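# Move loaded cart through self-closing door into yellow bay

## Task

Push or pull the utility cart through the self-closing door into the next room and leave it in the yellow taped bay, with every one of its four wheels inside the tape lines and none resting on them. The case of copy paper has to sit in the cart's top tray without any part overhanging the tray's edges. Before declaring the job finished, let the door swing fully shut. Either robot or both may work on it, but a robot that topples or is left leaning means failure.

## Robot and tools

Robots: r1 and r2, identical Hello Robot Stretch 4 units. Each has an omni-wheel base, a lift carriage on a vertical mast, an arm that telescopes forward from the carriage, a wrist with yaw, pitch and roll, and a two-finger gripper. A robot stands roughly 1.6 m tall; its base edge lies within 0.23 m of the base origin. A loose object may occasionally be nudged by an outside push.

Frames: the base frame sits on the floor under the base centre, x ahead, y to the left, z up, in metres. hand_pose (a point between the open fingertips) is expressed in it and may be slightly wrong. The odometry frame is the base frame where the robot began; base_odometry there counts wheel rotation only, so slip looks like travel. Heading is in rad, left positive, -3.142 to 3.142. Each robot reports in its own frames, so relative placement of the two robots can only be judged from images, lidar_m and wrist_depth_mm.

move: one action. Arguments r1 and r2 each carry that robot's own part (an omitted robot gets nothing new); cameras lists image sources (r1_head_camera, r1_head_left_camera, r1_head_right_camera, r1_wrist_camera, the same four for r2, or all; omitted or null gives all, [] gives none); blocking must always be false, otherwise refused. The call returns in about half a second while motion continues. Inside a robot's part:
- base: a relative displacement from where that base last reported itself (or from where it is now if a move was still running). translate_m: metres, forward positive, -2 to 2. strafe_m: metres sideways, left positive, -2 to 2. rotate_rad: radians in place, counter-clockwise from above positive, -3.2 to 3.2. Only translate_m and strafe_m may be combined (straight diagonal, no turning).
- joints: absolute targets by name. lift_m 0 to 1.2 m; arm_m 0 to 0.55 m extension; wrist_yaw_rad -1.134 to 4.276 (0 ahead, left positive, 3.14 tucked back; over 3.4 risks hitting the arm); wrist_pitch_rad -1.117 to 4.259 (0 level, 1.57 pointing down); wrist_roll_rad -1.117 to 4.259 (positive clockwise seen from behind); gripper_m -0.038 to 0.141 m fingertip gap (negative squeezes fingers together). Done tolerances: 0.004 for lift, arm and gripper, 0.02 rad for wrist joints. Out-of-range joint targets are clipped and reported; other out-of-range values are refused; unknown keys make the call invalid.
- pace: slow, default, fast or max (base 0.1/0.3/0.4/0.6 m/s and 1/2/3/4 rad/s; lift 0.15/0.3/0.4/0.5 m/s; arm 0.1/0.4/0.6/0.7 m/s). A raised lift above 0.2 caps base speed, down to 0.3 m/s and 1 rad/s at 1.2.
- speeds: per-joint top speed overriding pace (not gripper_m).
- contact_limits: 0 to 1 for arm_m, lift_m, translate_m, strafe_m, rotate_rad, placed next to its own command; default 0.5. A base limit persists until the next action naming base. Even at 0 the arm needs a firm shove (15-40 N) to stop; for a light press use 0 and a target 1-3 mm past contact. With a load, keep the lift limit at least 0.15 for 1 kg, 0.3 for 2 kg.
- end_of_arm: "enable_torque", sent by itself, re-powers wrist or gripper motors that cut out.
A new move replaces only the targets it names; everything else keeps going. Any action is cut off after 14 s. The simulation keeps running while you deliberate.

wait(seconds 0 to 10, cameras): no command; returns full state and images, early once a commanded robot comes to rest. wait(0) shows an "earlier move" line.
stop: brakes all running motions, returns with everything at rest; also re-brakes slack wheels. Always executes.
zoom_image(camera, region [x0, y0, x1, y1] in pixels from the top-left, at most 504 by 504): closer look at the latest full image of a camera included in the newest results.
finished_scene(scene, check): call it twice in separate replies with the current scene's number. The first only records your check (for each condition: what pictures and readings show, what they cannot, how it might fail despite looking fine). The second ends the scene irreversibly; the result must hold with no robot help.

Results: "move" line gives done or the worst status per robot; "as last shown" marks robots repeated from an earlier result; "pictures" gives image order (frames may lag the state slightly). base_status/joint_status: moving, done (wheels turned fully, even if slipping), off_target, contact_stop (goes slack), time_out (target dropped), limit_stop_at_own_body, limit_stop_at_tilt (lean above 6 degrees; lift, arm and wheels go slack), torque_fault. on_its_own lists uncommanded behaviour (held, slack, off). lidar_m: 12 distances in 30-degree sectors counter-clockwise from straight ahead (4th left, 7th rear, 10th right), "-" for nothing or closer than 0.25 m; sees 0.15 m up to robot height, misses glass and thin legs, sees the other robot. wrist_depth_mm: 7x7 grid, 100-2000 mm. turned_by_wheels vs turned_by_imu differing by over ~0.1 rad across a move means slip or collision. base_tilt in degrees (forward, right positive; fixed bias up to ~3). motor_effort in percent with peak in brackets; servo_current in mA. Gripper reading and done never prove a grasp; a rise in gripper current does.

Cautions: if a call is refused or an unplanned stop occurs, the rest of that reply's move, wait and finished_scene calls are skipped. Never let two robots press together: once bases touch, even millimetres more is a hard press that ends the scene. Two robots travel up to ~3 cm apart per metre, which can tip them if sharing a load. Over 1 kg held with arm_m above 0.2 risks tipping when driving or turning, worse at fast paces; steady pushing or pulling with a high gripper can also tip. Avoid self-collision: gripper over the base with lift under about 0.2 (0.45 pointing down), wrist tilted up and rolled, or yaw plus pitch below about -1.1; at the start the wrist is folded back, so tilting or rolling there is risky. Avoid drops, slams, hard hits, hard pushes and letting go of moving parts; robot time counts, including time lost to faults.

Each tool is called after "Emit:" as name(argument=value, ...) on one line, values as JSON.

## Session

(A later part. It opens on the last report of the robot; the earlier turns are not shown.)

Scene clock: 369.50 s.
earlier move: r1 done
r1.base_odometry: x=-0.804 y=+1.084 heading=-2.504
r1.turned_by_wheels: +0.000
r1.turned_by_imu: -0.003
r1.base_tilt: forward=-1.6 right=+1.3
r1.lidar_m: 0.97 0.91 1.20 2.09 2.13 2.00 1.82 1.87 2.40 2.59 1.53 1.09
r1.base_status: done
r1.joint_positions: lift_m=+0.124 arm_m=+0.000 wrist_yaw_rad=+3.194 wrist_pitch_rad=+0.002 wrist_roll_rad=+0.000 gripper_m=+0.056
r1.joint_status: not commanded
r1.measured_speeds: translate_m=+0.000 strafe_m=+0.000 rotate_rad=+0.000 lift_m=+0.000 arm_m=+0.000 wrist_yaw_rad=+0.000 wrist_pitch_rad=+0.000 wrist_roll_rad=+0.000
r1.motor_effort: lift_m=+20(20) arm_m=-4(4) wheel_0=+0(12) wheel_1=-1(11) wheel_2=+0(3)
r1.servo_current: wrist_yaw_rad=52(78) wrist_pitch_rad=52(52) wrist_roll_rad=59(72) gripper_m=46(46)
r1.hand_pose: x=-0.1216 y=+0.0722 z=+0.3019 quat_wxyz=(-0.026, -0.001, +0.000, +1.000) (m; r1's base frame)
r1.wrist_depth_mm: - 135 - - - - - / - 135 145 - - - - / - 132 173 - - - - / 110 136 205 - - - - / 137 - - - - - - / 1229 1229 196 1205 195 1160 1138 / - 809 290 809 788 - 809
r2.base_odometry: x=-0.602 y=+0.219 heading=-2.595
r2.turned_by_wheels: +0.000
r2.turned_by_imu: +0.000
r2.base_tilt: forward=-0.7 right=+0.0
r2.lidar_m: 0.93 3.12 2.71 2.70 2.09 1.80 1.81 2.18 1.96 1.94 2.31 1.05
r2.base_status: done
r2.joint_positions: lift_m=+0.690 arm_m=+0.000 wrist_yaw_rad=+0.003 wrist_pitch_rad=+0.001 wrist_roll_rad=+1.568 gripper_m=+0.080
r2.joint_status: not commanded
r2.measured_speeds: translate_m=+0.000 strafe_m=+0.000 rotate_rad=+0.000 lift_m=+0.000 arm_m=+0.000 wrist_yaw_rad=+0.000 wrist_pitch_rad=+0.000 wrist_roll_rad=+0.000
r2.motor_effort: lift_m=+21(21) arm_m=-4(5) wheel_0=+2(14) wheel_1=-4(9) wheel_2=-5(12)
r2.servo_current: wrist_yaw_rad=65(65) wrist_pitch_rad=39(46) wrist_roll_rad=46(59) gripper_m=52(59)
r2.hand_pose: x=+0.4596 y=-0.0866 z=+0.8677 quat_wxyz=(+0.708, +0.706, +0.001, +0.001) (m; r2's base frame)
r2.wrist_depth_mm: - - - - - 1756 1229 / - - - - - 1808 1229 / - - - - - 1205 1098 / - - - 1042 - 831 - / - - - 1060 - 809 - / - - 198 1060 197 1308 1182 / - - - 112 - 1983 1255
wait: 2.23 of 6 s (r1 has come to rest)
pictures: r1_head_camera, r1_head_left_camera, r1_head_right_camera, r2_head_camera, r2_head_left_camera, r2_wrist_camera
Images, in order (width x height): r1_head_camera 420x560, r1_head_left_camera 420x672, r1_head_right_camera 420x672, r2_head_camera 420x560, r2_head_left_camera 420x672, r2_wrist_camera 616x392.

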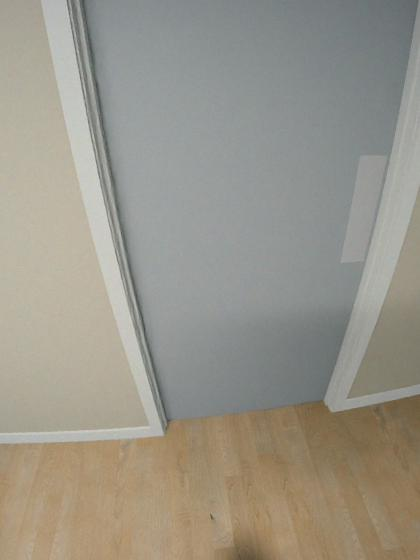

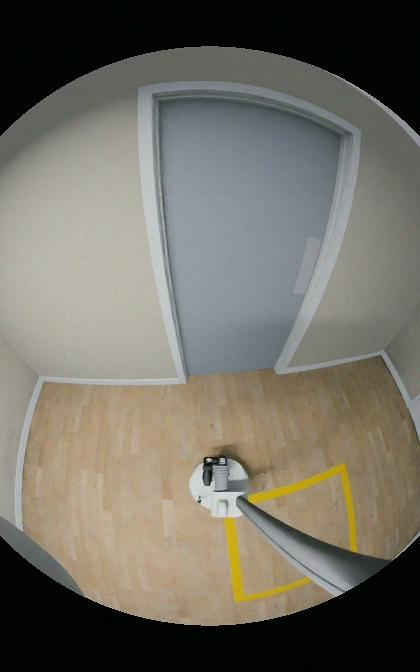

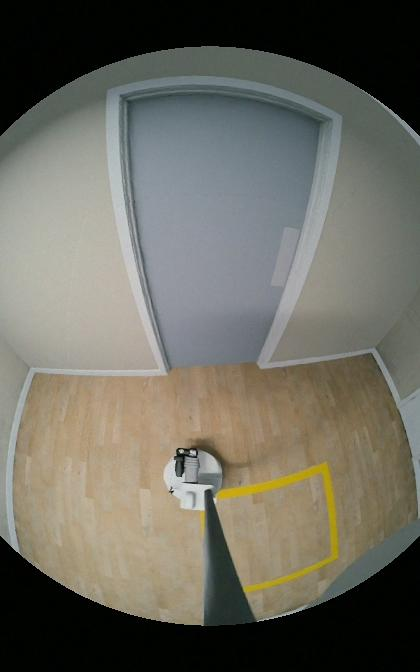

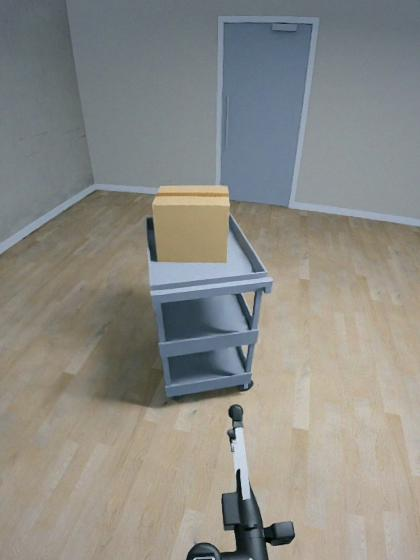

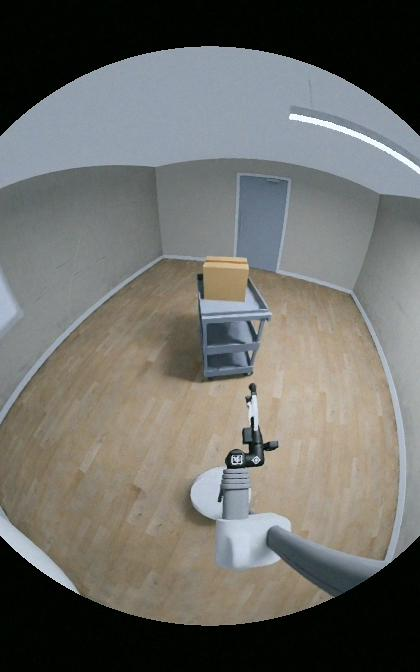

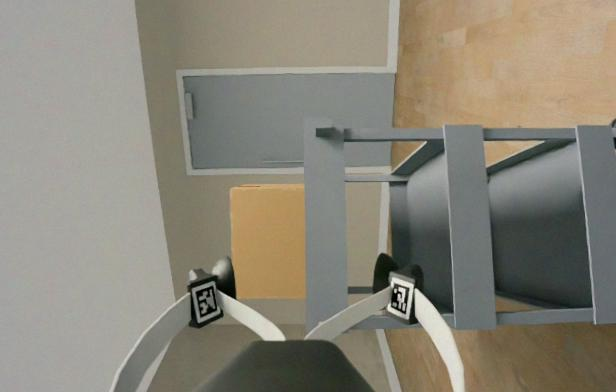

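Emit:
move(blocking=false, cameras=[], r1={"base": {"rotate_rad": 0.1}}, r2={"base": {"translate_m": 0.22, "strafe_m": 0.03}, "pace": "slow"})

Emit:
wait(seconds=2, cameras=[])

Emit:
move(blocking=false, cameras=[], r1={"base": {"translate_m": 0.45, "strafe_m": -0.35}})

Emit:
wait(seconds=5, cameras=[])

Emit:
wait(seconds=5, cameras=["r1_head_left_camera", "r1_head_right_camera", "r2_head_camera", "r2_wrist_camera"])

Scene clock: 424.97 s.
move: r1 moving; r2 moving
r1.base_odometry: x=-0.804 y=+1.084 heading=-2.404
r1.turned_by_wheels: +0.100
r1.turned_by_imu: +0.100
r1.base_tilt: forward=-1.6 right=+1.2
r1.lidar_m: 0.95 0.94 1.28 2.09 2.16 1.95 1.85 1.93 2.60 2.59 1.39 1.01
r1.base_status: rotate_rad moving
r1.joint_positions: lift_m=+0.124 arm_m=+0.000 wrist_yaw_rad=+3.194 wrist_pitch_rad=+0.002 wrist_roll_rad=+0.000 gripper_m=+0.056
r1.joint_status: not commanded
r1.measured_speeds: translate_m=+0.000 strafe_m=+0.000 rotate_rad=+0.000 lift_m=+0.000 arm_m=+0.000 wrist_yaw_rad=+0.000 wrist_pitch_rad=+0.000 wrist_roll_rad=+0.000
r1.motor_effort: lift_m=+20(20) arm_m=-4(4) wheel_0=-2(6) wheel_1=-2(7) wheel_2=-1(6)
r1.servo_current: wrist_yaw_rad=65(65) wrist_pitch_rad=39(46) wrist_roll_rad=39(59) gripper_m=39(46)
r1.hand_pose: x=-0.1216 y=+0.0722 z=+0.3019 quat_wxyz=(-0.026, -0.001, +0.000, +1.000) (m; r1's base frame)
r1.wrist_depth_mm: - 135 - - - - - / - 135 145 - - - - / - 132 173 - - - - / 110 136 205 - - - - / 137 - - 1921 1863 1808 1756 / - 1229 196 1205 196 1182 1118 / - 820 291 798 798 - 809
r2.base_odometry: x=-0.611 y=+0.211 heading=-2.595
r2.turned_by_wheels: +0.000
r2.turned_by_imu: +0.001
r2.base_tilt: forward=-0.7 right=+0.0
r2.lidar_m: 0.91 3.11 2.71 2.73 2.08 1.82 1.82 2.18 1.94 1.97 2.31 1.02
r2.base_status: translate_m moving; strafe_m moving
r2.joint_positions: lift_m=+0.690 arm_m=+0.000 wrist_yaw_rad=+0.003 wrist_pitch_rad=+0.001 wrist_roll_rad=+1.568 gripper_m=+0.080
r2.joint_status: not commanded
r2.measured_speeds: translate_m=+0.048 strafe_m=+0.007 rotate_rad=-0.001 lift_m=+0.000 arm_m=+0.000 wrist_yaw_rad=+0.000 wrist_pitch_rad=+0.000 wrist_roll_rad=+0.000
r2.motor_effort: lift_m=+21(21) arm_m=-4(5) wheel_0=+6(8) wheel_1=+7(8) wheel_2=-9(11)
r2.servo_current: wrist_yaw_rad=46(59) wrist_pitch_rad=39(46) wrist_roll_rad=52(52) gripper_m=46(59)
r2.hand_pose: x=+0.4596 y=-0.0866 z=+0.8677 quat_wxyz=(+0.708, +0.706, +0.001, +0.001) (m; r2's base frame)
r2.wrist_depth_mm: - - - - - 1808 1229 / - - - - - 1756 1229 / - - - - - 1205 1160 / - - - 1025 - 831 - / - - - 1060 - - - / - - 197 1042 195 798 - / - - - 112 - 1983 1255
pictures: none
No camera images: "cameras" was empty.

Scene clock: 425.20 s.
earlier move: r1 done; r2 moving
r1.base_odometry: x=-0.804 y=+1.084 heading=-2.404
r1.turned_by_wheels: +0.000
r1.turned_by_imu: +0.000
r1.base_tilt: forward=-1.6 right=+1.3
r1.lidar_m: 0.96 0.94 1.29 2.09 2.18 1.96 1.85 1.91 2.59 2.58 1.41 1.04
r1.base_status: done
r1.joint_positions: lift_m=+0.124 arm_m=+0.000 wrist_yaw_rad=+3.194 wrist_pitch_rad=+0.002 wrist_roll_rad=+0.000 gripper_m=+0.056
r1.joint_status: not commanded
r1.measured_speeds: translate_m=+0.000 strafe_m=+0.000 rotate_rad=+0.000 lift_m=+0.000 arm_m=+0.000 wrist_yaw_rad=+0.000 wrist_pitch_rad=+0.000 wrist_roll_rad=+0.000
r1.motor_effort: lift_m=+19(20) arm_m=-4(4) wheel_0=-2(6) wheel_1=-3(7) wheel_2=-1(6)
r1.servo_current: wrist_yaw_rad=46(65) wrist_pitch_rad=39(46) wrist_roll_rad=39(59) gripper_m=39(46)
r1.hand_pose: x=-0.1216 y=+0.0722 z=+0.3019 quat_wxyz=(-0.026, -0.001, +0.000, +1.000) (m; r1's base frame)
r1.wrist_depth_mm: - 135 - - - - - / - 135 145 - - - - / - 132 173 - - - - / 110 136 204 - - - - / 137 - - 1983 1921 1808 1756 / - 1229 196 1205 195 1182 1118 / - 809 291 798 788 - 798
r2.base_odometry: x=-0.623 y=+0.202 heading=-2.595
r2.turned_by_wheels: +0.000
r2.turned_by_imu: +0.000
r2.base_tilt: forward=-0.7 right=+0.0
r2.lidar_m: 0.89 3.11 2.68 2.70 2.10 1.82 1.85 2.17 1.95 1.97 2.37 0.98
r2.base_status: translate_m moving; strafe_m moving
r2.joint_positions: lift_m=+0.690 arm_m=+0.000 wrist_yaw_rad=+0.003 wrist_pitch_rad=+0.001 wrist_roll_rad=+1.568 gripper_m=+0.080
r2.joint_status: not commanded
r2.measured_speeds: translate_m=+0.071 strafe_m=+0.010 rotate_rad=-0.003 lift_m=+0.000 arm_m=+0.000 wrist_yaw_rad=+0.000 wrist_pitch_rad=+0.000 wrist_roll_rad=+0.000
r2.motor_effort: lift_m=+21(21) arm_m=-4(5) wheel_0=+4(10) wheel_1=+6(8) wheel_2=-8(11)
r2.servo_current: wrist_yaw_rad=39(59) wrist_pitch_rad=33(46) wrist_roll_rad=46(52) gripper_m=52(59)
r2.hand_pose: x=+0.4596 y=-0.0866 z=+0.8677 quat_wxyz=(+0.708, +0.706, +0.001, +0.001) (m; r2's base frame)
r2.wrist_depth_mm: - - - - - 1756 1205 / - - - - - 1808 1205 / - - - - - 1205 - / - - - 1008 - 809 - / - - - 1042 - 798 - / - - 198 1042 195 788 - / - - - 112 - - 1229
wait: 0.23 of 2 s (r1 has come to rest)
pictures: none
No camera images: "cameras" was empty.

Scene clock: 425.70 s.
earlier move: r2 moving
move: r1 moving
r1.base_odometry: x=-0.838 y=+1.082 heading=-2.404
r1.turned_by_wheels: +0.000
r1.turned_by_imu: +0.000
r1.base_tilt: forward=-1.6 right=+1.2
r1.lidar_m: 0.96 0.90 1.29 2.11 2.19 1.95 1.86 1.95 2.61 2.57 1.32 1.03
r1.base_status: translate_m moving; strafe_m moving
r1.joint_positions: lift_m=+0.124 arm_m=+0.000 wrist_yaw_rad=+3.194 wrist_pitch_rad=+0.002 wrist_roll_rad=+0.000 gripper_m=+0.056
r1.joint_status: not commanded
r1.measured_speeds: translate_m=+0.104 strafe_m=-0.081 rotate_rad=-0.003 lift_m=+0.000 arm_m=+0.000 wrist_yaw_rad=+0.000 wrist_pitch_rad=+0.000 wrist_roll_rad=+0.000
r1.motor_effort: lift_m=+19(20) arm_m=-4(4) wheel_0=+10(10) wheel_1=-5(6) wheel_2=-8(9)
r1.servo_current: wrist_yaw_rad=52(59) wrist_pitch_rad=39(52) wrist_roll_rad=46(65) gripper_m=39(46)
r1.hand_pose: x=-0.1216 y=+0.0722 z=+0.3019 quat_wxyz=(-0.026, -0.001, +0.000, +1.000) (m; r1's base frame)
r1.wrist_depth_mm: - 135 - - - - - / - 135 145 - - - - / - 132 173 - - - - / 110 136 221 - - - - / 137 1708 - - - - - / - 1205 197 1205 195 1182 1118 / - 809 291 798 798 - 809
r2.base_odometry: x=-0.659 y=+0.173 heading=-2.595
r2.turned_by_wheels: +0.000
r2.turned_by_imu: +0.000
r2.base_tilt: forward=-0.7 right=+0.1
r2.lidar_m: 0.84 3.08 2.68 2.69 2.17 1.88 1.89 2.22 1.96 1.99 2.35 0.95
r2.base_status: translate_m moving; strafe_m moving
r2.joint_positions: lift_m=+0.690 arm_m=+0.000 wrist_yaw_rad=+0.003 wrist_pitch_rad=+0.001 wrist_roll_rad=+1.568 gripper_m=+0.080
r2.joint_status: not commanded
r2.measured_speeds: translate_m=+0.099 strafe_m=+0.013 rotate_rad=+0.006 lift_m=+0.000 arm_m=+0.000 wrist_yaw_rad=+0.000 wrist_pitch_rad=+0.000 wrist_roll_rad=+0.000
r2.motor_effort: lift_m=+21(21) arm_m=-4(4) wheel_0=+7(8) wheel_1=+5(8) wheel_2=-6(10)
r2.servo_current: wrist_yaw_rad=46(52) wrist_pitch_rad=39(46) wrist_roll_rad=52(65) gripper_m=46(52)
r2.hand_pose: x=+0.4596 y=-0.0866 z=+0.8677 quat_wxyz=(+0.708, +0.706, +0.001, +0.001) (m; r2's base frame)
r2.wrist_depth_mm: - - - - - 1756 1229 / - - - - - 1808 1229 / - - - - - 778 1182 / - - - 976 - 750 - / - - - 976 - 750 - / - - 198 976 193 723 - / - - - 112 - 1983 1255
pictures: none
No camera images: "cameras" was empty.

Scene clock: 427.97 s.
earlier move: r1 moving; r2 done
r1.base_odometry: x=-1.365 y=+1.041 heading=-2.404
r1.turned_by_wheels: +0.000
r1.turned_by_imu: -0.001
r1.base_tilt: forward=-1.6 right=+1.3
r1.lidar_m: 0.54 0.56 0.74 1.76 2.52 2.37 2.26 2.38 2.36 2.25 0.75 0.60
r1.base_status: translate_m moving; strafe_m moving
r1.joint_positions: lift_m=+0.124 arm_m=+0.000 wrist_yaw_rad=+3.194 wrist_pitch_rad=+0.002 wrist_roll_rad=+0.000 gripper_m=+0.056
r1.joint_status: not commanded
r1.measured_speeds: translate_m=+0.055 strafe_m=-0.043 rotate_rad=+0.002 lift_m=+0.000 arm_m=+0.000 wrist_yaw_rad=+0.000 wrist_pitch_rad=+0.000 wrist_roll_rad=+0.000
r1.motor_effort: lift_m=+19(20) arm_m=-4(4) wheel_0=+1(13) wheel_1=-1(6) wheel_2=+0(9)
r1.servo_current: wrist_yaw_rad=59(65) wrist_pitch_rad=46(52) wrist_roll_rad=59(72) gripper_m=46(52)
r1.hand_pose: x=-0.1216 y=+0.0722 z=+0.3019 quat_wxyz=(-0.026, -0.001, +0.000, +1.000) (m; r1's base frame)
r1.wrist_depth_mm: - 135 - - - - - / - 135 146 - - - - / - 132 174 - - - - / 110 136 222 - - - - / 137 - - - - - - / - 1229 197 1205 195 1160 1118 / - 809 291 798 - - 798
r2.base_odometry: x=-0.774 y=+0.079 heading=-2.595
r2.turned_by_wheels: +0.000
r2.turned_by_imu: +0.001
r2.base_tilt: forward=-0.7 right=+0.1
r2.lidar_m: 0.71 3.01 2.61 2.62 2.30 2.00 2.00 2.36 2.04 2.06 2.47 0.79
r2.base_status: done
r2.joint_positions: lift_m=+0.690 arm_m=+0.000 wrist_yaw_rad=+0.003 wrist_pitch_rad=+0.001 wrist_roll_rad=+1.568 gripper_m=+0.080
r2.joint_status: not commanded
r2.measured_speeds: translate_m=+0.000 strafe_m=+0.000 rotate_rad=+0.000 lift_m=+0.000 arm_m=+0.000 wrist_yaw_rad=+0.000 wrist_pitch_rad=+0.000 wrist_roll_rad=+0.000
r2.motor_effort: lift_m=+21(21) arm_m=-4(5) wheel_0=+5(8) wheel_1=+5(8) wheel_2=-6(10)
r2.servo_current: wrist_yaw_rad=39(72) wrist_pitch_rad=46(46) wrist_roll_rad=52(65) gripper_m=46(59)
r2.hand_pose: x=+0.4596 y=-0.0866 z=+0.8677 quat_wxyz=(+0.708, +0.706, +0.001, +0.001) (m; r2's base frame)
r2.wrist_depth_mm: - - - - - 1708 1205 / - - - - - 1661 1138 / - - - - - - 917 / - - 946 809 - - 603 / - - 831 820 597 - 585 / - - 198 831 193 - 580 / - - - 112 - 1863 1138
wait: 2.27 of 5 s (r2 has come to rest)
pictures: none
No camera images: "cameras" was empty.

Scene clock: 428.50 s.
earlier move: r1 done
r1.base_odometry: x=-1.372 y=+1.041 heading=-2.404
r1.turned_by_wheels: +0.000
r1.turned_by_imu: +0.000
r1.base_tilt: forward=-1.6 right=+1.3
r1.lidar_m: 0.54 0.57 0.73 1.75 2.53 2.39 2.27 2.37 2.37 2.22 0.69 0.58
r1.base_status: done
r1.joint_positions: lift_m=+0.124 arm_m=+0.000 wrist_yaw_rad=+3.194 wrist_pitch_rad=+0.002 wrist_roll_rad=+0.000 gripper_m=+0.056
r1.joint_status: not commanded
r1.measured_speeds: translate_m=+0.000 strafe_m=+0.000 rotate_rad=+0.000 lift_m=+0.000 arm_m=+0.000 wrist_yaw_rad=+0.000 wrist_pitch_rad=+0.000 wrist_roll_rad=+0.000
r1.motor_effort: lift_m=+20(20) arm_m=-4(4) wheel_0=+0(13) wheel_1=-4(6) wheel_2=-1(9)
r1.servo_current: wrist_yaw_rad=39(65) wrist_pitch_rad=39(52) wrist_roll_rad=46(72) gripper_m=46(52)
r1.hand_pose: x=-0.1216 y=+0.0722 z=+0.3019 quat_wxyz=(-0.026, -0.001, +0.000, +1.000) (m; r1's base frame)
r1.wrist_depth_mm: - 135 - - - - - / - 135 146 - - - - / - 132 174 - - - - / 110 136 223 - - - - / 137 - - - - - - / - 1229 196 1205 195 1160 1138 / - 809 291 809 741 - 798
r2.base_odometry: x=-0.774 y=+0.079 heading=-2.595
r2.turned_by_wheels: +0.000
r2.turned_by_imu: +0.000
r2.base_tilt: forward=-0.7 right=+0.1
r2.lidar_m: 0.70 3.05 2.62 2.63 2.31 2.00 1.99 2.35 2.05 2.03 2.42 0.79
r2.base_status: done
r2.joint_positions: lift_m=+0.690 arm_m=+0.000 wrist_yaw_rad=+0.003 wrist_pitch_rad=+0.001 wrist_roll_rad=+1.568 gripper_m=+0.080
r2.joint_status: not commanded
r2.measured_speeds: translate_m=+0.000 strafe_m=+0.000 rotate_rad=+0.000 lift_m=+0.000 arm_m=+0.000 wrist_yaw_rad=+0.000 wrist_pitch_rad=+0.000 wrist_roll_rad=+0.000
r2.motor_effort: lift_m=+21(21) arm_m=-4(5) wheel_0=+5(8) wheel_1=+5(8) wheel_2=-6(10)
r2.servo_current: wrist_yaw_rad=46(72) wrist_pitch_rad=46(52) wrist_roll_rad=39(65) gripper_m=46(59)
r2.hand_pose: x=+0.4596 y=-0.0866 z=+0.8677 quat_wxyz=(+0.708, +0.706, +0.001, +0.001) (m; r2's base frame)
r2.wrist_depth_mm: - - - - - 1756 1229 / - - - - - 1661 1182 / - - - - - - 904 / - - 960 820 - - 603 / - - 820 831 591 - 591 / - - 198 831 194 - 585 / - - - 112 - 1863 1118
wait: 0.53 of 5 s (r1 has come to rest)
pictures: r1_head_left_camera, r1_head_right_camera, r2_head_camera, r2_wrist_camera
Images, in order (width x height): r1_head_left_camera 420x672, r1_head_right_camera 420x672, r2_head_camera 420x560, r2_wrist_camera 616x392.

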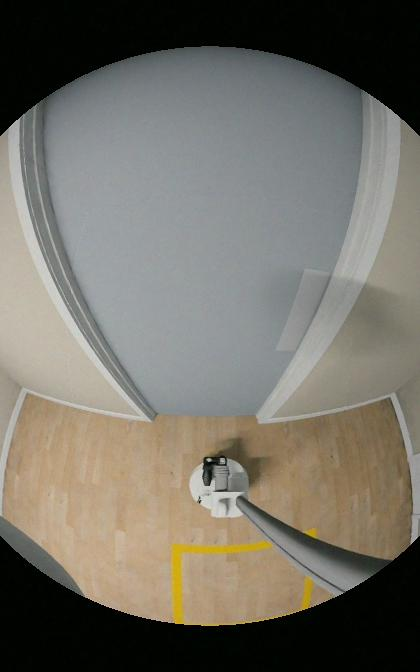

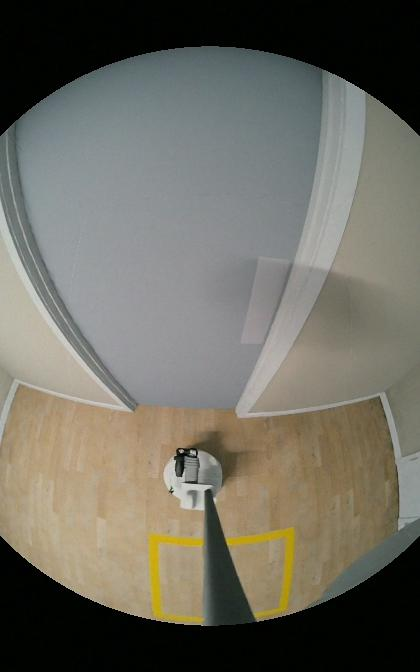

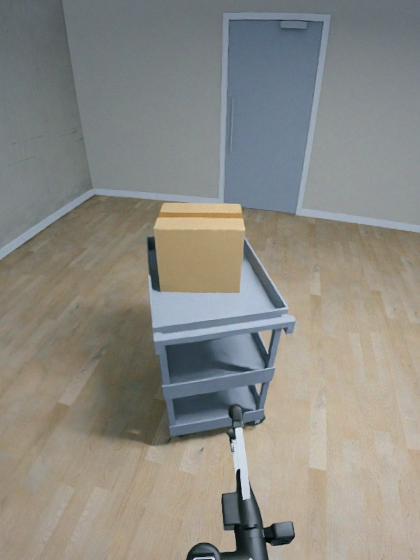

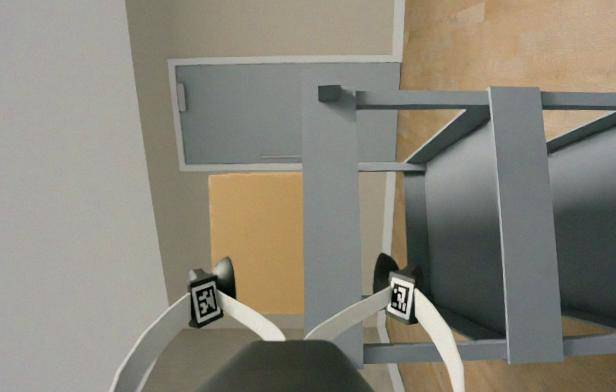

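Emit:
zoom_image(camera="r2_wrist_camera", region=[280, 50, 400, 170])

Emit:
zoom_image(camera="r2_head_camera", region=[140, 270, 310, 440])

Scaled by 4.200.

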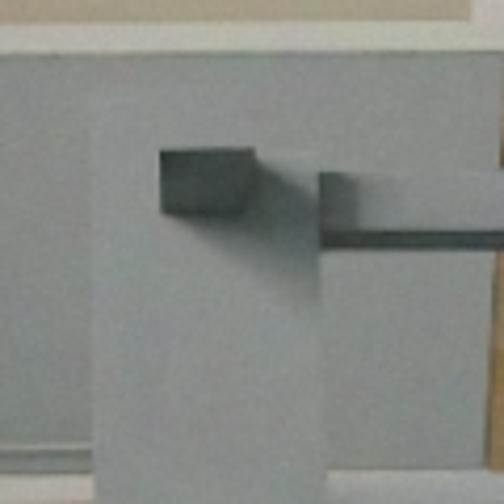

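Scaled by 2.965 from the camera's 420x560 image, which has a finer 1200x1600 frame.

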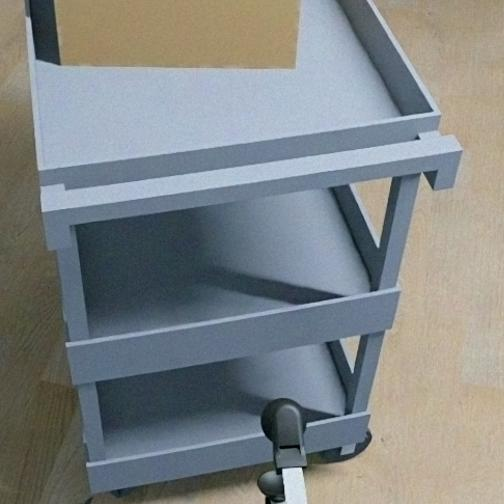

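Emit:
move(blocking=false, cameras=[], r1={"base": {"translate_m": 0.88, "strafe_m": 0.117}, "pace": "slow", "contact_limits": {"translate_m": 0.6}}, r2={"base": {"translate_m": 0.10, "strafe_m": -0.015}, "joints": {"lift_m": 0.67, "gripper_m": 0.12}, "pace": "slow"})

Emit:
wait(seconds=5, cameras=["r2_wrist_camera", "r2_head_camera", "r2_head_left_camera"])

Emit:
wait(seconds=8, cameras=["r1_head_left_camera", "r1_head_right_camera", "r2_head_left_camera"])

Scene clock: 479.27 s.
move: r1 moving; r2 moving
r1.base_odometry: x=-1.381 y=+1.031 heading=-2.404
r1.turned_by_wheels: +0.000
r1.turned_by_imu: +0.000
r1.base_tilt: forward=-1.6 right=+1.3
r1.lidar_m: 0.53 0.55 0.73 1.70 2.53 2.41 2.29 2.38 2.39 2.19 0.73 0.57
r1.base_status: translate_m moving; strafe_m moving
r1.joint_positions: lift_m=+0.124 arm_m=+0.000 wrist_yaw_rad=+3.194 wrist_pitch_rad=+0.002 wrist_roll_rad=+0.000 gripper_m=+0.056
r1.joint_status: not commanded
r1.measured_speeds: translate_m=+0.048 strafe_m=+0.006 rotate_rad=+0.001 lift_m=+0.000 arm_m=+0.000 wrist_yaw_rad=+0.000 wrist_pitch_rad=+0.000 wrist_roll_rad=+0.000
r1.motor_effort: lift_m=+19(20) arm_m=-4(4) wheel_0=+7(7) wheel_1=+4(6) wheel_2=-6(7)
r1.servo_current: wrist_yaw_rad=46(72) wrist_pitch_rad=39(52) wrist_roll_rad=52(52) gripper_m=46(46)
r1.contact_limits: translate_m 0.6
r1.hand_pose: x=-0.1216 y=+0.0722 z=+0.3019 quat_wxyz=(-0.026, -0.001, +0.000, +1.000) (m; r1's base frame)
r1.wrist_depth_mm: - 135 - - - - - / - 135 145 - - - - / - 132 174 - - - - / 110 136 223 - - - - / 137 - - - - - - / - 1229 196 1205 196 1160 1118 / - 809 290 798 741 - 798
r2.base_odometry: x=-0.785 y=+0.075 heading=-2.595
r2.turned_by_wheels: +0.000
r2.turned_by_imu: +0.001
r2.base_tilt: forward=-0.6 right=+0.1
r2.lidar_m: 0.69 3.03 2.62 2.62 2.30 2.03 2.01 2.35 2.05 2.04 2.44 0.78
r2.base_status: translate_m moving; strafe_m moving
r2.joint_positions: lift_m=+0.672 arm_m=+0.000 wrist_yaw_rad=+0.003 wrist_pitch_rad=+0.001 wrist_roll_rad=+1.568 gripper_m=+0.089
r2.joint_status: lift_m moving; gripper_m moving
r2.measured_speeds: translate_m=+0.048 strafe_m=-0.007 rotate_rad=+0.000 lift_m=-0.029 arm_m=+0.000 wrist_yaw_rad=+0.000 wrist_pitch_rad=+0.000 wrist_roll_rad=+0.000
r2.motor_effort: lift_m=+14(22) arm_m=-4(5) wheel_0=+4(11) wheel_1=+6(6) wheel_2=-9(10)
r2.servo_current: wrist_yaw_rad=39(52) wrist_pitch_rad=39(46) wrist_roll_rad=46(59) gripper_m=52(91)
r2.hand_pose: x=+0.4596 y=-0.0866 z=+0.8499 quat_wxyz=(+0.708, +0.706, +0.001, +0.001) (m; r2's base frame)
r2.wrist_depth_mm: - - - - - 1756 1229 / - - - - - 1618 1160 / - - - - - 603 917 / - - 820 798 - - - / - - 809 809 - - 580 / - - 196 831 200 - 569 / - - - 112 569 1661 580
pictures: none
No camera images: "cameras" was empty.

Scene clock: 481.03 s.
earlier move: r1 moving; r2 done
r1.base_odometry: x=-1.487 y=+0.905 heading=-2.404
r1.turned_by_wheels: +0.000
r1.turned_by_imu: +0.000
r1.base_tilt: forward=-1.6 right=+1.3
r1.lidar_m: 0.36 0.39 0.53 1.18 2.49 2.61 2.47 2.54 2.41 1.53 0.49 0.42
r1.base_status: translate_m moving; strafe_m moving
r1.joint_positions: lift_m=+0.124 arm_m=+0.000 wrist_yaw_rad=+3.194 wrist_pitch_rad=+0.002 wrist_roll_rad=+0.000 gripper_m=+0.056
r1.joint_status: not commanded
r1.measured_speeds: translate_m=+0.098 strafe_m=+0.014 rotate_rad=+0.005 lift_m=+0.000 arm_m=+0.000 wrist_yaw_rad=+0.000 wrist_pitch_rad=+0.000 wrist_roll_rad=+0.000
r1.motor_effort: lift_m=+19(20) arm_m=-4(4) wheel_0=+2(8) wheel_1=+4(7) wheel_2=-4(7)
r1.servo_current: wrist_yaw_rad=46(72) wrist_pitch_rad=46(52) wrist_roll_rad=39(59) gripper_m=39(46)
r1.contact_limits: translate_m 0.6
r1.hand_pose: x=-0.1216 y=+0.0722 z=+0.3019 quat_wxyz=(-0.026, -0.001, +0.000, +1.000) (m; r1's base frame)
r1.wrist_depth_mm: - 135 - - - - - / - 135 146 - - - - / - 132 174 - - - - / 110 136 222 - - - - / 137 - - - - - - / - 1205 196 1182 196 1160 1118 / - 759 759 167 788 - 798
r2.base_odometry: x=-0.867 y=+0.040 heading=-2.595
r2.turned_by_wheels: +0.000
r2.turned_by_imu: +0.000
r2.base_tilt: forward=-0.7 right=+0.0
r2.lidar_m: 0.61 3.02 2.61 2.63 2.40 2.09 2.12 2.34 2.05 2.06 2.43 0.69
r2.base_status: done
r2.joint_positions: lift_m=+0.670 arm_m=+0.000 wrist_yaw_rad=+0.003 wrist_pitch_rad=+0.001 wrist_roll_rad=+1.568 gripper_m=+0.120
r2.joint_status: all done
r2.measured_speeds: translate_m=+0.000 strafe_m=+0.000 rotate_rad=+0.000 lift_m=+0.000 arm_m=+0.000 wrist_yaw_rad=+0.000 wrist_pitch_rad=+0.000 wrist_roll_rad=+0.000
r2.motor_effort: lift_m=+14(22) arm_m=-4(5) wheel_0=+5(11) wheel_1=+3(7) wheel_2=-5(10)
r2.servo_current: wrist_yaw_rad=46(52) wrist_pitch_rad=39(46) wrist_roll_rad=46(59) gripper_m=46(91)
r2.hand_pose: x=+0.4596 y=-0.0866 z=+0.8482 quat_wxyz=(+0.708, +0.706, +0.001, +0.001) (m; r2's base frame)
r2.wrist_depth_mm: - - - - - 1708 1182 / - - - - - 1708 1060 / - - - 517 - - 512 / - - 707 508 - - 508 / - - 723 496 - - 492 / - - 203 484 199 - 484 / - - - 112 - 1921 477
wait: 1.77 of 5 s (r2 has come to rest)
pictures: r2_head_camera, r2_head_left_camera, r2_wrist_camera
Images, in order (width x height): r2_head_camera 420x560, r2_head_left_camera 420x672, r2_wrist_camera 616x392.

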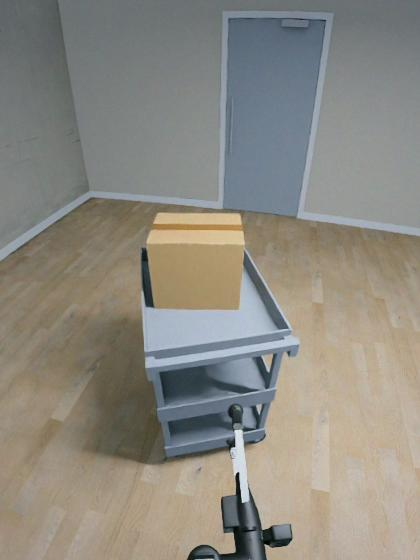

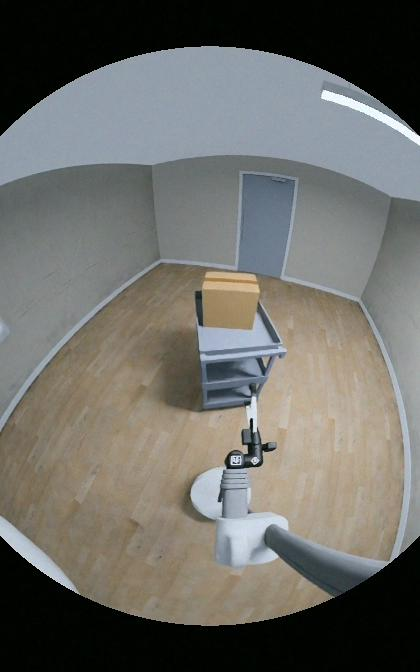

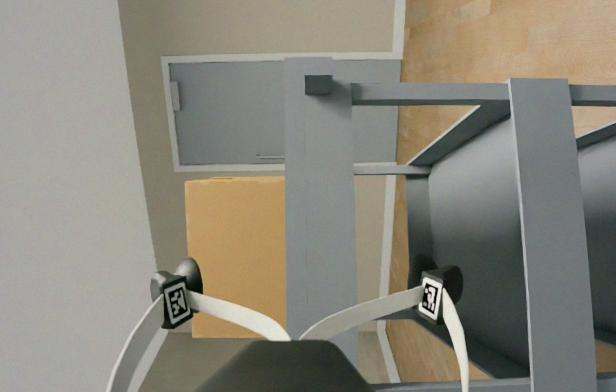

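Scene clock: 488.93 s.
earlier move: r1 done
r1.base_odometry: x=-1.945 y=+0.363 heading=-2.404
r1.turned_by_wheels: +0.000
r1.turned_by_imu: +0.011
r1.base_tilt: forward=-1.6 right=+1.3
r1.lidar_m: 0.30 0.25 - 0.25 0.31 3.30 3.18 3.29 0.49 0.85 2.41 3.26
r1.base_status: done
r1.joint_positions: lift_m=+0.124 arm_m=+0.000 wrist_yaw_rad=+3.196 wrist_pitch_rad=+0.002 wrist_roll_rad=+0.000 gripper_m=+0.056
r1.joint_status: not commanded
r1.measured_speeds: translate_m=+0.000 strafe_m=+0.000 rotate_rad=+0.000 lift_m=+0.000 arm_m=+0.000 wrist_yaw_rad=+0.000 wrist_pitch_rad=+0.000 wrist_roll_rad=+0.000
r1.motor_effort: lift_m=+19(20) arm_m=+5(13) wheel_0=+2(27) wheel_1=+13(23) wheel_2=-8(26)
r1.servo_current: wrist_yaw_rad=52(104) wrist_pitch_rad=39(52) wrist_roll_rad=52(72) gripper_m=46(52)
r1.contact_limits: translate_m 0.6
r1.hand_pose: x=-0.1219 y=+0.0715 z=+0.3019 quat_wxyz=(-0.027, -0.001, +0.000, +1.000) (m; r1's base frame)
r1.wrist_depth_mm: - 133 133 - - - - / - 117 133 - - - - / - 122 136 - - - - / - 134 187 - - - - / 137 - - - - - - / - 1229 197 1182 195 1182 1118 / - 809 759 798 788 - 809
r2.base_odometry: x=-0.867 y=+0.040 heading=-2.595
r2.turned_by_wheels: +0.000
r2.turned_by_imu: +0.001
r2.base_tilt: forward=-0.6 right=+0.0
r2.lidar_m: 0.62 3.03 2.59 2.61 2.42 2.11 2.11 2.33 2.07 2.08 2.46 0.68
r2.base_status: done
r2.joint_positions: lift_m=+0.670 arm_m=+0.000 wrist_yaw_rad=+0.003 wrist_pitch_rad=+0.001 wrist_roll_rad=+1.568 gripper_m=+0.120
r2.joint_status: all done
r2.measured_speeds: translate_m=+0.000 strafe_m=+0.000 rotate_rad=+0.000 lift_m=+0.000 arm_m=+0.000 wrist_yaw_rad=+0.000 wrist_pitch_rad=+0.000 wrist_roll_rad=+0.000
r2.motor_effort: lift_m=+14(22) arm_m=-4(5) wheel_0=+4(11) wheel_1=+3(7) wheel_2=-5(10)
r2.servo_current: wrist_yaw_rad=52(65) wrist_pitch_rad=39(46) wrist_roll_rad=59(65) gripper_m=46(91)
r2.hand_pose: x=+0.4596 y=-0.0866 z=+0.8482 quat_wxyz=(+0.708, +0.706, +0.001, +0.001) (m; r2's base frame)
r2.wrist_depth_mm: - - - - - 1708 1205 / - - - - - 1756 1060 / - - - 517 - - 512 / - - 715 508 - - 504 / - - 723 496 - - 496 / - - 203 488 199 - 488 / - - - 112 - 1921 480
wait: 7.90 of 8 s (r1 has come to rest)
pictures: r1_head_left_camera, r1_head_right_camera, r2_head_left_camera
Images, in order (width x height): r1_head_left_camera 420x672, r1_head_right_camera 420x672, r2_head_left_camera 420x672.

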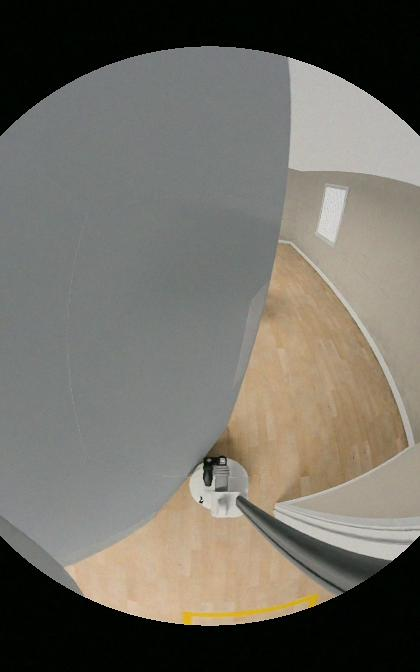

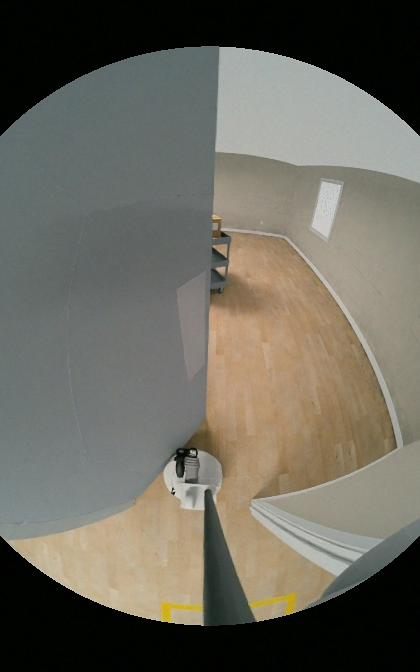

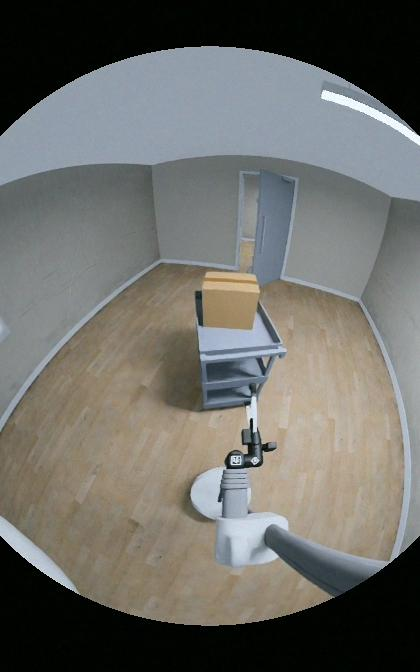

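Emit:
move(blocking=false, cameras=[], r1={"base": {"translate_m": 0.45, "strafe_m": 0.17}, "pace": "slow", "contact_limits": {"translate_m": 0.6}}, r2={"base": {"translate_m": 0.11}, "joints": {"lift_m": 0.673}, "pace": "slow", "contact_limits": {"translate_m": 0.15}})

Emit:
wait(seconds=5, cameras=["r2_wrist_camera", "r2_head_camera"])

Emit:
wait(seconds=8, cameras=["r1_head_left_camera", "r1_head_right_camera", "r2_head_left_camera"])

Scene clock: 502.57 s.
move: r1 moving; r2 moving
r1.base_odometry: x=-1.951 y=+0.351 heading=-2.403
r1.turned_by_wheels: +0.001
r1.turned_by_imu: +0.001
r1.base_tilt: forward=-1.6 right=+1.3
r1.lidar_m: 0.27 0.25 - 0.25 0.27 3.28 3.21 3.26 0.50 0.90 2.45 3.29
r1.base_status: translate_m moving; strafe_m moving
r1.joint_positions: lift_m=+0.124 arm_m=+0.000 wrist_yaw_rad=+3.196 wrist_pitch_rad=+0.002 wrist_roll_rad=+0.000 gripper_m=+0.056
r1.joint_status: not commanded
r1.measured_speeds: translate_m=+0.049 strafe_m=+0.019 rotate_rad=+0.002 lift_m=+0.000 arm_m=+0.000 wrist_yaw_rad=+0.000 wrist_pitch_rad=+0.000 wrist_roll_rad=+0.000
r1.motor_effort: lift_m=+19(19) arm_m=+5(5) wheel_0=+4(7) wheel_1=+18(20) wheel_2=-12(14)
r1.servo_current: wrist_yaw_rad=59(59) wrist_pitch_rad=39(52) wrist_roll_rad=46(52) gripper_m=46(46)
r1.contact_limits: translate_m 0.6
r1.hand_pose: x=-0.1219 y=+0.0715 z=+0.3019 quat_wxyz=(-0.027, -0.001, +0.000, +1.000) (m; r1's base frame)
r1.wrist_depth_mm: - 133 133 - - - - / - 117 133 - - - - / - 122 136 - - - - / - 134 187 - - - - / 137 - - - - - - / - 1205 196 1182 195 1160 1118 / - 809 759 798 788 - 809
r2.base_odometry: x=-0.877 y=+0.034 heading=-2.594
r2.turned_by_wheels: +0.000
r2.turned_by_imu: +0.001
r2.base_tilt: forward=-0.7 right=+0.1
r2.lidar_m: 0.60 2.98 2.60 2.61 2.43 2.12 2.13 2.35 2.05 2.07 2.46 0.67
r2.base_status: translate_m moving
r2.joint_positions: lift_m=+0.673 arm_m=+0.000 wrist_yaw_rad=+0.003 wrist_pitch_rad=+0.001 wrist_roll_rad=+1.568 gripper_m=+0.120
r2.joint_status: lift_m moving
r2.measured_speeds: translate_m=+0.049 strafe_m=-0.001 rotate_rad=+0.001 lift_m=+0.000 arm_m=+0.000 wrist_yaw_rad=+0.000 wrist_pitch_rad=+0.000 wrist_roll_rad=+0.000
r2.motor_effort: lift_m=+21(22) arm_m=-4(4) wheel_0=+5(9) wheel_1=+6(7) wheel_2=-10(10)
r2.servo_current: wrist_yaw_rad=52(52) wrist_pitch_rad=46(46) wrist_roll_rad=33(59) gripper_m=59(59)
r2.contact_limits: translate_m 0.15
r2.hand_pose: x=+0.4596 y=-0.0866 z=+0.8506 quat_wxyz=(+0.708, +0.706, +0.001, +0.001) (m; r2's base frame)
r2.wrist_depth_mm: - - - - - 1808 1205 / - - - 512 - 1756 1098 / - - - 508 - - 504 / - - 707 496 - - 496 / - - 715 484 - - 484 / - - 203 418 199 - 480 / - - - 112 - 1921 -
pictures: none
No camera images: "cameras" was empty.

Scene clock: 504.43 s.
earlier move: r1 moving; r2 done
r1.base_odometry: x=-2.031 y=+0.193 heading=-2.403
r1.turned_by_wheels: +0.000
r1.turned_by_imu: +0.001
r1.base_tilt: forward=-1.6 right=+1.3
r1.lidar_m: 0.35 0.25 - 0.25 0.25 0.46 3.39 0.76 0.61 1.48 2.49 3.35
r1.base_status: translate_m moving; strafe_m moving
r1.joint_positions: lift_m=+0.124 arm_m=+0.000 wrist_yaw_rad=+3.196 wrist_pitch_rad=+0.002 wrist_roll_rad=+0.000 gripper_m=+0.056
r1.joint_status: not commanded
r1.measured_speeds: translate_m=+0.095 strafe_m=+0.036 rotate_rad=+0.000 lift_m=+0.000 arm_m=+0.000 wrist_yaw_rad=+0.000 wrist_pitch_rad=+0.000 wrist_roll_rad=+0.000
r1.motor_effort: lift_m=+19(19) arm_m=+5(5) wheel_0=-1(7) wheel_1=+17(20) wheel_2=-8(14)
r1.servo_current: wrist_yaw_rad=65(65) wrist_pitch_rad=46(52) wrist_roll_rad=52(65) gripper_m=39(52)
r1.contact_limits: translate_m 0.6
r1.hand_pose: x=-0.1219 y=+0.0715 z=+0.3019 quat_wxyz=(-0.027, -0.001, +0.000, +1.000) (m; r1's base frame)
r1.wrist_depth_mm: - 133 133 - - - 387 / - 117 133 - - - 399 / - 122 136 - - - 359 / - 134 187 - - - 415 / 137 - - - - - 418 / - 1205 197 1205 195 1160 415 / - 798 750 798 788 - 413
r2.base_odometry: x=-0.960 y=-0.017 heading=-2.594
r2.turned_by_wheels: +0.000
r2.turned_by_imu: +0.000
r2.base_tilt: forward=-0.7 right=+0.1
r2.lidar_m: 0.48 2.96 2.57 2.58 2.53 2.21 2.23 2.38 2.09 2.10 2.51 0.58
r2.base_status: done
r2.joint_positions: lift_m=+0.673 arm_m=+0.000 wrist_yaw_rad=+0.003 wrist_pitch_rad=+0.001 wrist_roll_rad=+1.568 gripper_m=+0.120
r2.joint_status: all done
r2.measured_speeds: translate_m=+0.000 strafe_m=+0.000 rotate_rad=+0.000 lift_m=+0.000 arm_m=+0.000 wrist_yaw_rad=+0.000 wrist_pitch_rad=+0.000 wrist_roll_rad=+0.000
r2.motor_effort: lift_m=+21(22) arm_m=-4(4) wheel_0=+5(9) wheel_1=+4(8) wheel_2=-5(10)
r2.servo_current: wrist_yaw_rad=26(59) wrist_pitch_rad=39(46) wrist_roll_rad=52(59) gripper_m=46(59)
r2.contact_limits: translate_m 0.15
r2.hand_pose: x=+0.4596 y=-0.0866 z=+0.8506 quat_wxyz=(+0.708, +0.706, +0.001, +0.001) (m; r2's base frame)
r2.wrist_depth_mm: - - - - - 1708 1229 / - - - 413 - 1921 - / - - - 399 - - - / - - 609 394 1042 - - / - - 603 387 389 - - / - - 200 327 199 - - / - - 627 112 - - -
wait: 1.87 of 5 s (r2 has come to rest)
pictures: r2_head_camera, r2_wrist_camera
Images, in order (width x height): r2_head_camera 420x560, r2_wrist_camera 616x392.

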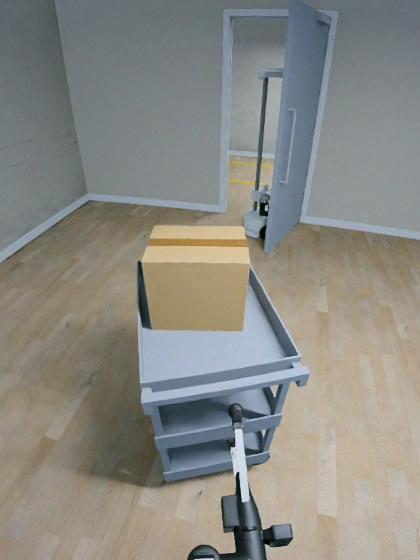

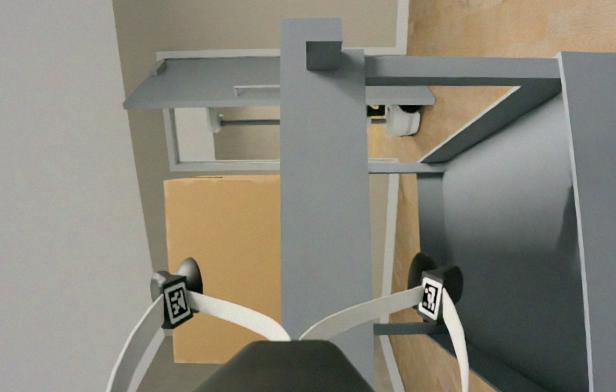

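Scene clock: 508.10 s.
earlier move: r1 done
r1.base_odometry: x=-2.163 y=-0.065 heading=-2.403
r1.turned_by_wheels: +0.000
r1.turned_by_imu: +0.001
r1.base_tilt: forward=-1.6 right=+1.3
r1.lidar_m: 1.61 0.25 0.25 - 0.25 0.32 3.68 0.87 0.94 2.51 2.61 3.49
r1.base_status: done
r1.joint_positions: lift_m=+0.124 arm_m=+0.000 wrist_yaw_rad=+3.196 wrist_pitch_rad=+0.002 wrist_roll_rad=+0.000 gripper_m=+0.056
r1.joint_status: not commanded
r1.measured_speeds: translate_m=+0.000 strafe_m=+0.000 rotate_rad=+0.000 lift_m=+0.000 arm_m=+0.000 wrist_yaw_rad=+0.000 wrist_pitch_rad=+0.000 wrist_roll_rad=+0.000
r1.motor_effort: lift_m=+19(19) arm_m=+5(5) wheel_0=+0(7) wheel_1=+8(20) wheel_2=-3(14)
r1.servo_current: wrist_yaw_rad=26(85) wrist_pitch_rad=39(52) wrist_roll_rad=46(72) gripper_m=39(52)
r1.contact_limits: translate_m 0.6
r1.hand_pose: x=-0.1219 y=+0.0715 z=+0.3019 quat_wxyz=(-0.027, -0.001, +0.000, +1.000) (m; r1's base frame)
r1.wrist_depth_mm: - 133 133 - - 357 216 / - 117 133 - - 332 220 / - 122 136 - - 336 222 / - 134 187 - - 340 223 / 137 - - - - 343 224 / - 1229 196 1205 195 343 224 / - 809 759 798 798 282 223
r2.base_odometry: x=-0.960 y=-0.017 heading=-2.594
r2.turned_by_wheels: +0.000
r2.turned_by_imu: +0.001
r2.base_tilt: forward=-0.7 right=+0.1
r2.lidar_m: 0.49 2.95 2.58 2.57 2.50 2.20 2.22 2.39 2.08 2.08 2.52 0.57
r2.base_status: done
r2.joint_positions: lift_m=+0.673 arm_m=+0.000 wrist_yaw_rad=+0.003 wrist_pitch_rad=+0.001 wrist_roll_rad=+1.568 gripper_m=+0.120
r2.joint_status: all done
r2.measured_speeds: translate_m=+0.000 strafe_m=+0.000 rotate_rad=+0.000 lift_m=+0.000 arm_m=+0.000 wrist_yaw_rad=+0.000 wrist_pitch_rad=+0.000 wrist_roll_rad=+0.000
r2.motor_effort: lift_m=+22(22) arm_m=-4(5) wheel_0=+5(9) wheel_1=+5(8) wheel_2=-6(10)
r2.servo_current: wrist_yaw_rad=46(65) wrist_pitch_rad=39(52) wrist_roll_rad=52(59) gripper_m=46(59)
r2.contact_limits: translate_m 0.15
r2.hand_pose: x=+0.4596 y=-0.0866 z=+0.8506 quat_wxyz=(+0.708, +0.706, +0.001, +0.001) (m; r2's base frame)
r2.wrist_depth_mm: - - - - - 1661 1182 / - - - 410 - 1921 - / - - - 402 - - - / - - 609 394 1025 - - / - - 609 384 389 - - / - - 200 325 200 - - / - - 627 112 - - -
wait: 3.67 of 8 s (r1 has come to rest)
pictures: r1_head_left_camera, r1_head_right_camera, r2_head_left_camera
Images, in order (width x height): r1_head_left_camera 420x672, r1_head_right_camera 420x672, r2_head_left_camera 420x672.

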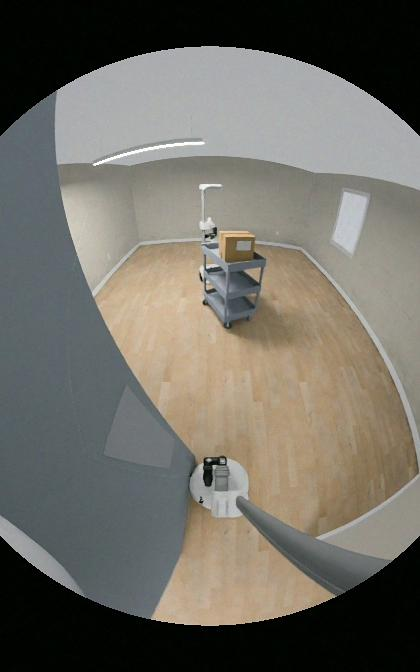

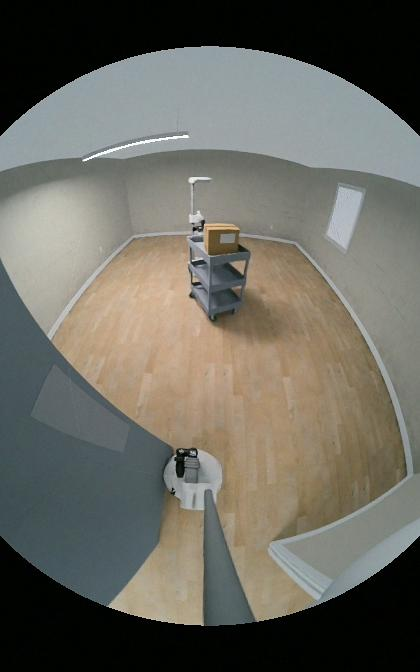

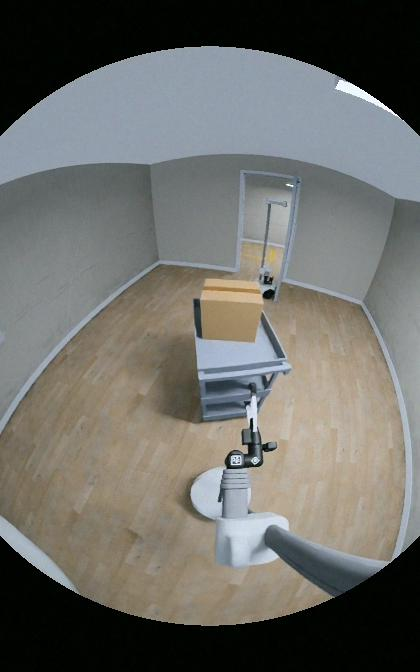

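Emit:
move(blocking=false, cameras=["r2_wrist_camera", "r2_head_left_camera"])

Scene clock: 534.63 s.
r1.base_odometry: x=-2.163 y=-0.065 heading=-2.403
r1.turned_by_wheels: +0.000
r1.turned_by_imu: +0.000
r1.base_tilt: forward=-1.6 right=+1.3
r1.lidar_m: 1.60 0.25 0.25 - 0.25 0.27 3.72 0.91 0.95 2.51 2.59 3.50
r1.base_status: done
r1.joint_positions: lift_m=+0.124 arm_m=+0.000 wrist_yaw_rad=+3.196 wrist_pitch_rad=+0.002 wrist_roll_rad=+0.000 gripper_m=+0.056
r1.joint_status: not commanded
r1.measured_speeds: translate_m=+0.000 strafe_m=+0.000 rotate_rad=+0.000 lift_m=+0.000 arm_m=+0.000 wrist_yaw_rad=+0.000 wrist_pitch_rad=+0.000 wrist_roll_rad=+0.000
r1.motor_effort: lift_m=+19(19) arm_m=+5(5) wheel_0=+0(7) wheel_1=+8(20) wheel_2=-3(14)
r1.servo_current: wrist_yaw_rad=59(85) wrist_pitch_rad=46(52) wrist_roll_rad=39(72) gripper_m=39(52)
r1.contact_limits: translate_m 0.6
r1.hand_pose: x=-0.1219 y=+0.0715 z=+0.3019 quat_wxyz=(-0.027, -0.001, +0.000, +1.000) (m; r1's base frame)
r1.wrist_depth_mm: - 133 133 - - 357 216 / - 117 133 - - 330 219 / - 122 136 - - 336 221 / - 134 187 - - 340 222 / 137 - - - - 342 224 / - 1229 197 1205 194 343 224 / - 809 750 798 788 282 223
r2.base_odometry: x=-0.960 y=-0.017 heading=-2.594
r2.turned_by_wheels: +0.000
r2.turned_by_imu: +0.000
r2.base_tilt: forward=-0.7 right=+0.1
r2.lidar_m: 0.51 2.99 2.57 2.58 2.55 2.21 2.23 2.39 2.10 2.11 2.51 0.56
r2.base_status: done
r2.joint_positions: lift_m=+0.673 arm_m=+0.000 wrist_yaw_rad=+0.003 wrist_pitch_rad=+0.001 wrist_roll_rad=+1.568 gripper_m=+0.120
r2.joint_status: all done
r2.measured_speeds: translate_m=+0.000 strafe_m=+0.000 rotate_rad=+0.000 lift_m=+0.000 arm_m=+0.000 wrist_yaw_rad=+0.000 wrist_pitch_rad=+0.000 wrist_roll_rad=+0.000
r2.motor_effort: lift_m=+21(22) arm_m=-4(5) wheel_0=+5(9) wheel_1=+4(8) wheel_2=-5(10)
r2.servo_current: wrist_yaw_rad=59(65) wrist_pitch_rad=46(52) wrist_roll_rad=52(59) gripper_m=52(59)
r2.contact_limits: translate_m 0.15
r2.hand_pose: x=+0.4596 y=-0.0866 z=+0.8506 quat_wxyz=(+0.708, +0.706, +0.001, +0.001) (m; r2's base frame)
r2.wrist_depth_mm: - - - - - 1756 1205 / - - - 410 - 1921 - / - - - 404 - - - / - - 603 394 1042 - - / - - 609 387 392 - - / - - 200 324 199 - - / - - 621 112 - - -
pictures: r2_head_left_camera, r2_wrist_camera
Images, in order (width x height): r2_head_left_camera 420x672, r2_wrist_camera 616x392.

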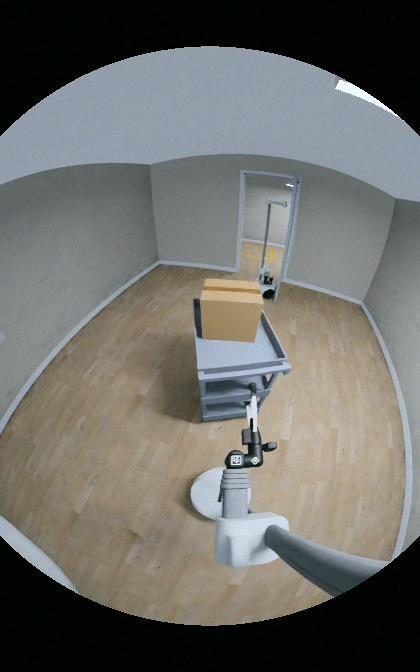

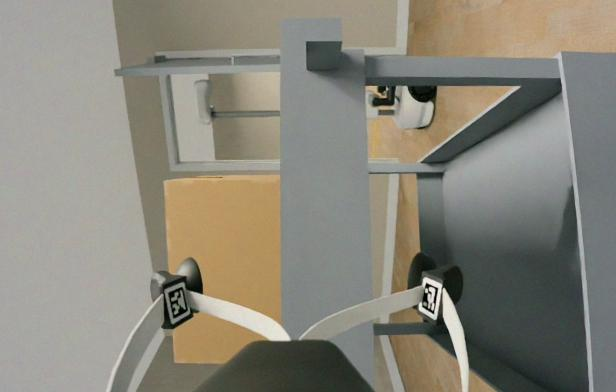

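Emit:
zoom_image(camera="r2_head_left_camera", region=[170, 260, 330, 480])

Emit:
zoom_image(camera="r2_wrist_camera", region=[110, 0, 560, 392])

Scaled by 2.291 from the camera's 420x672 image, which has a finer 600x960 frame.

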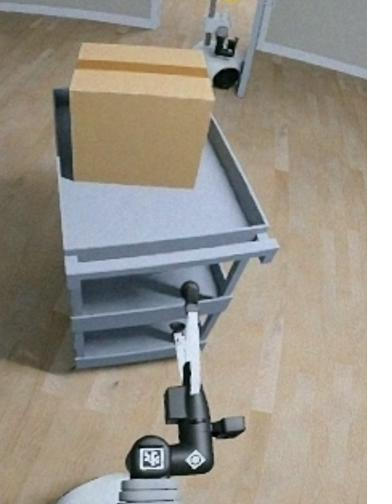

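Scaled by 1.120.

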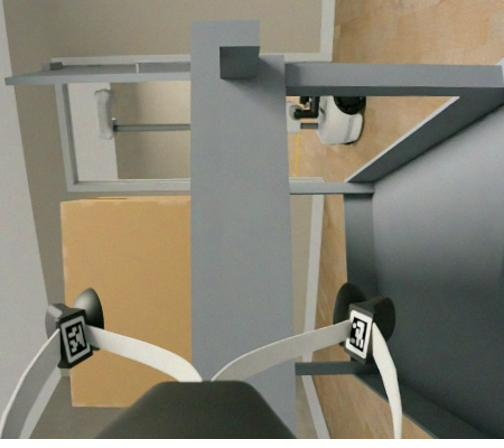

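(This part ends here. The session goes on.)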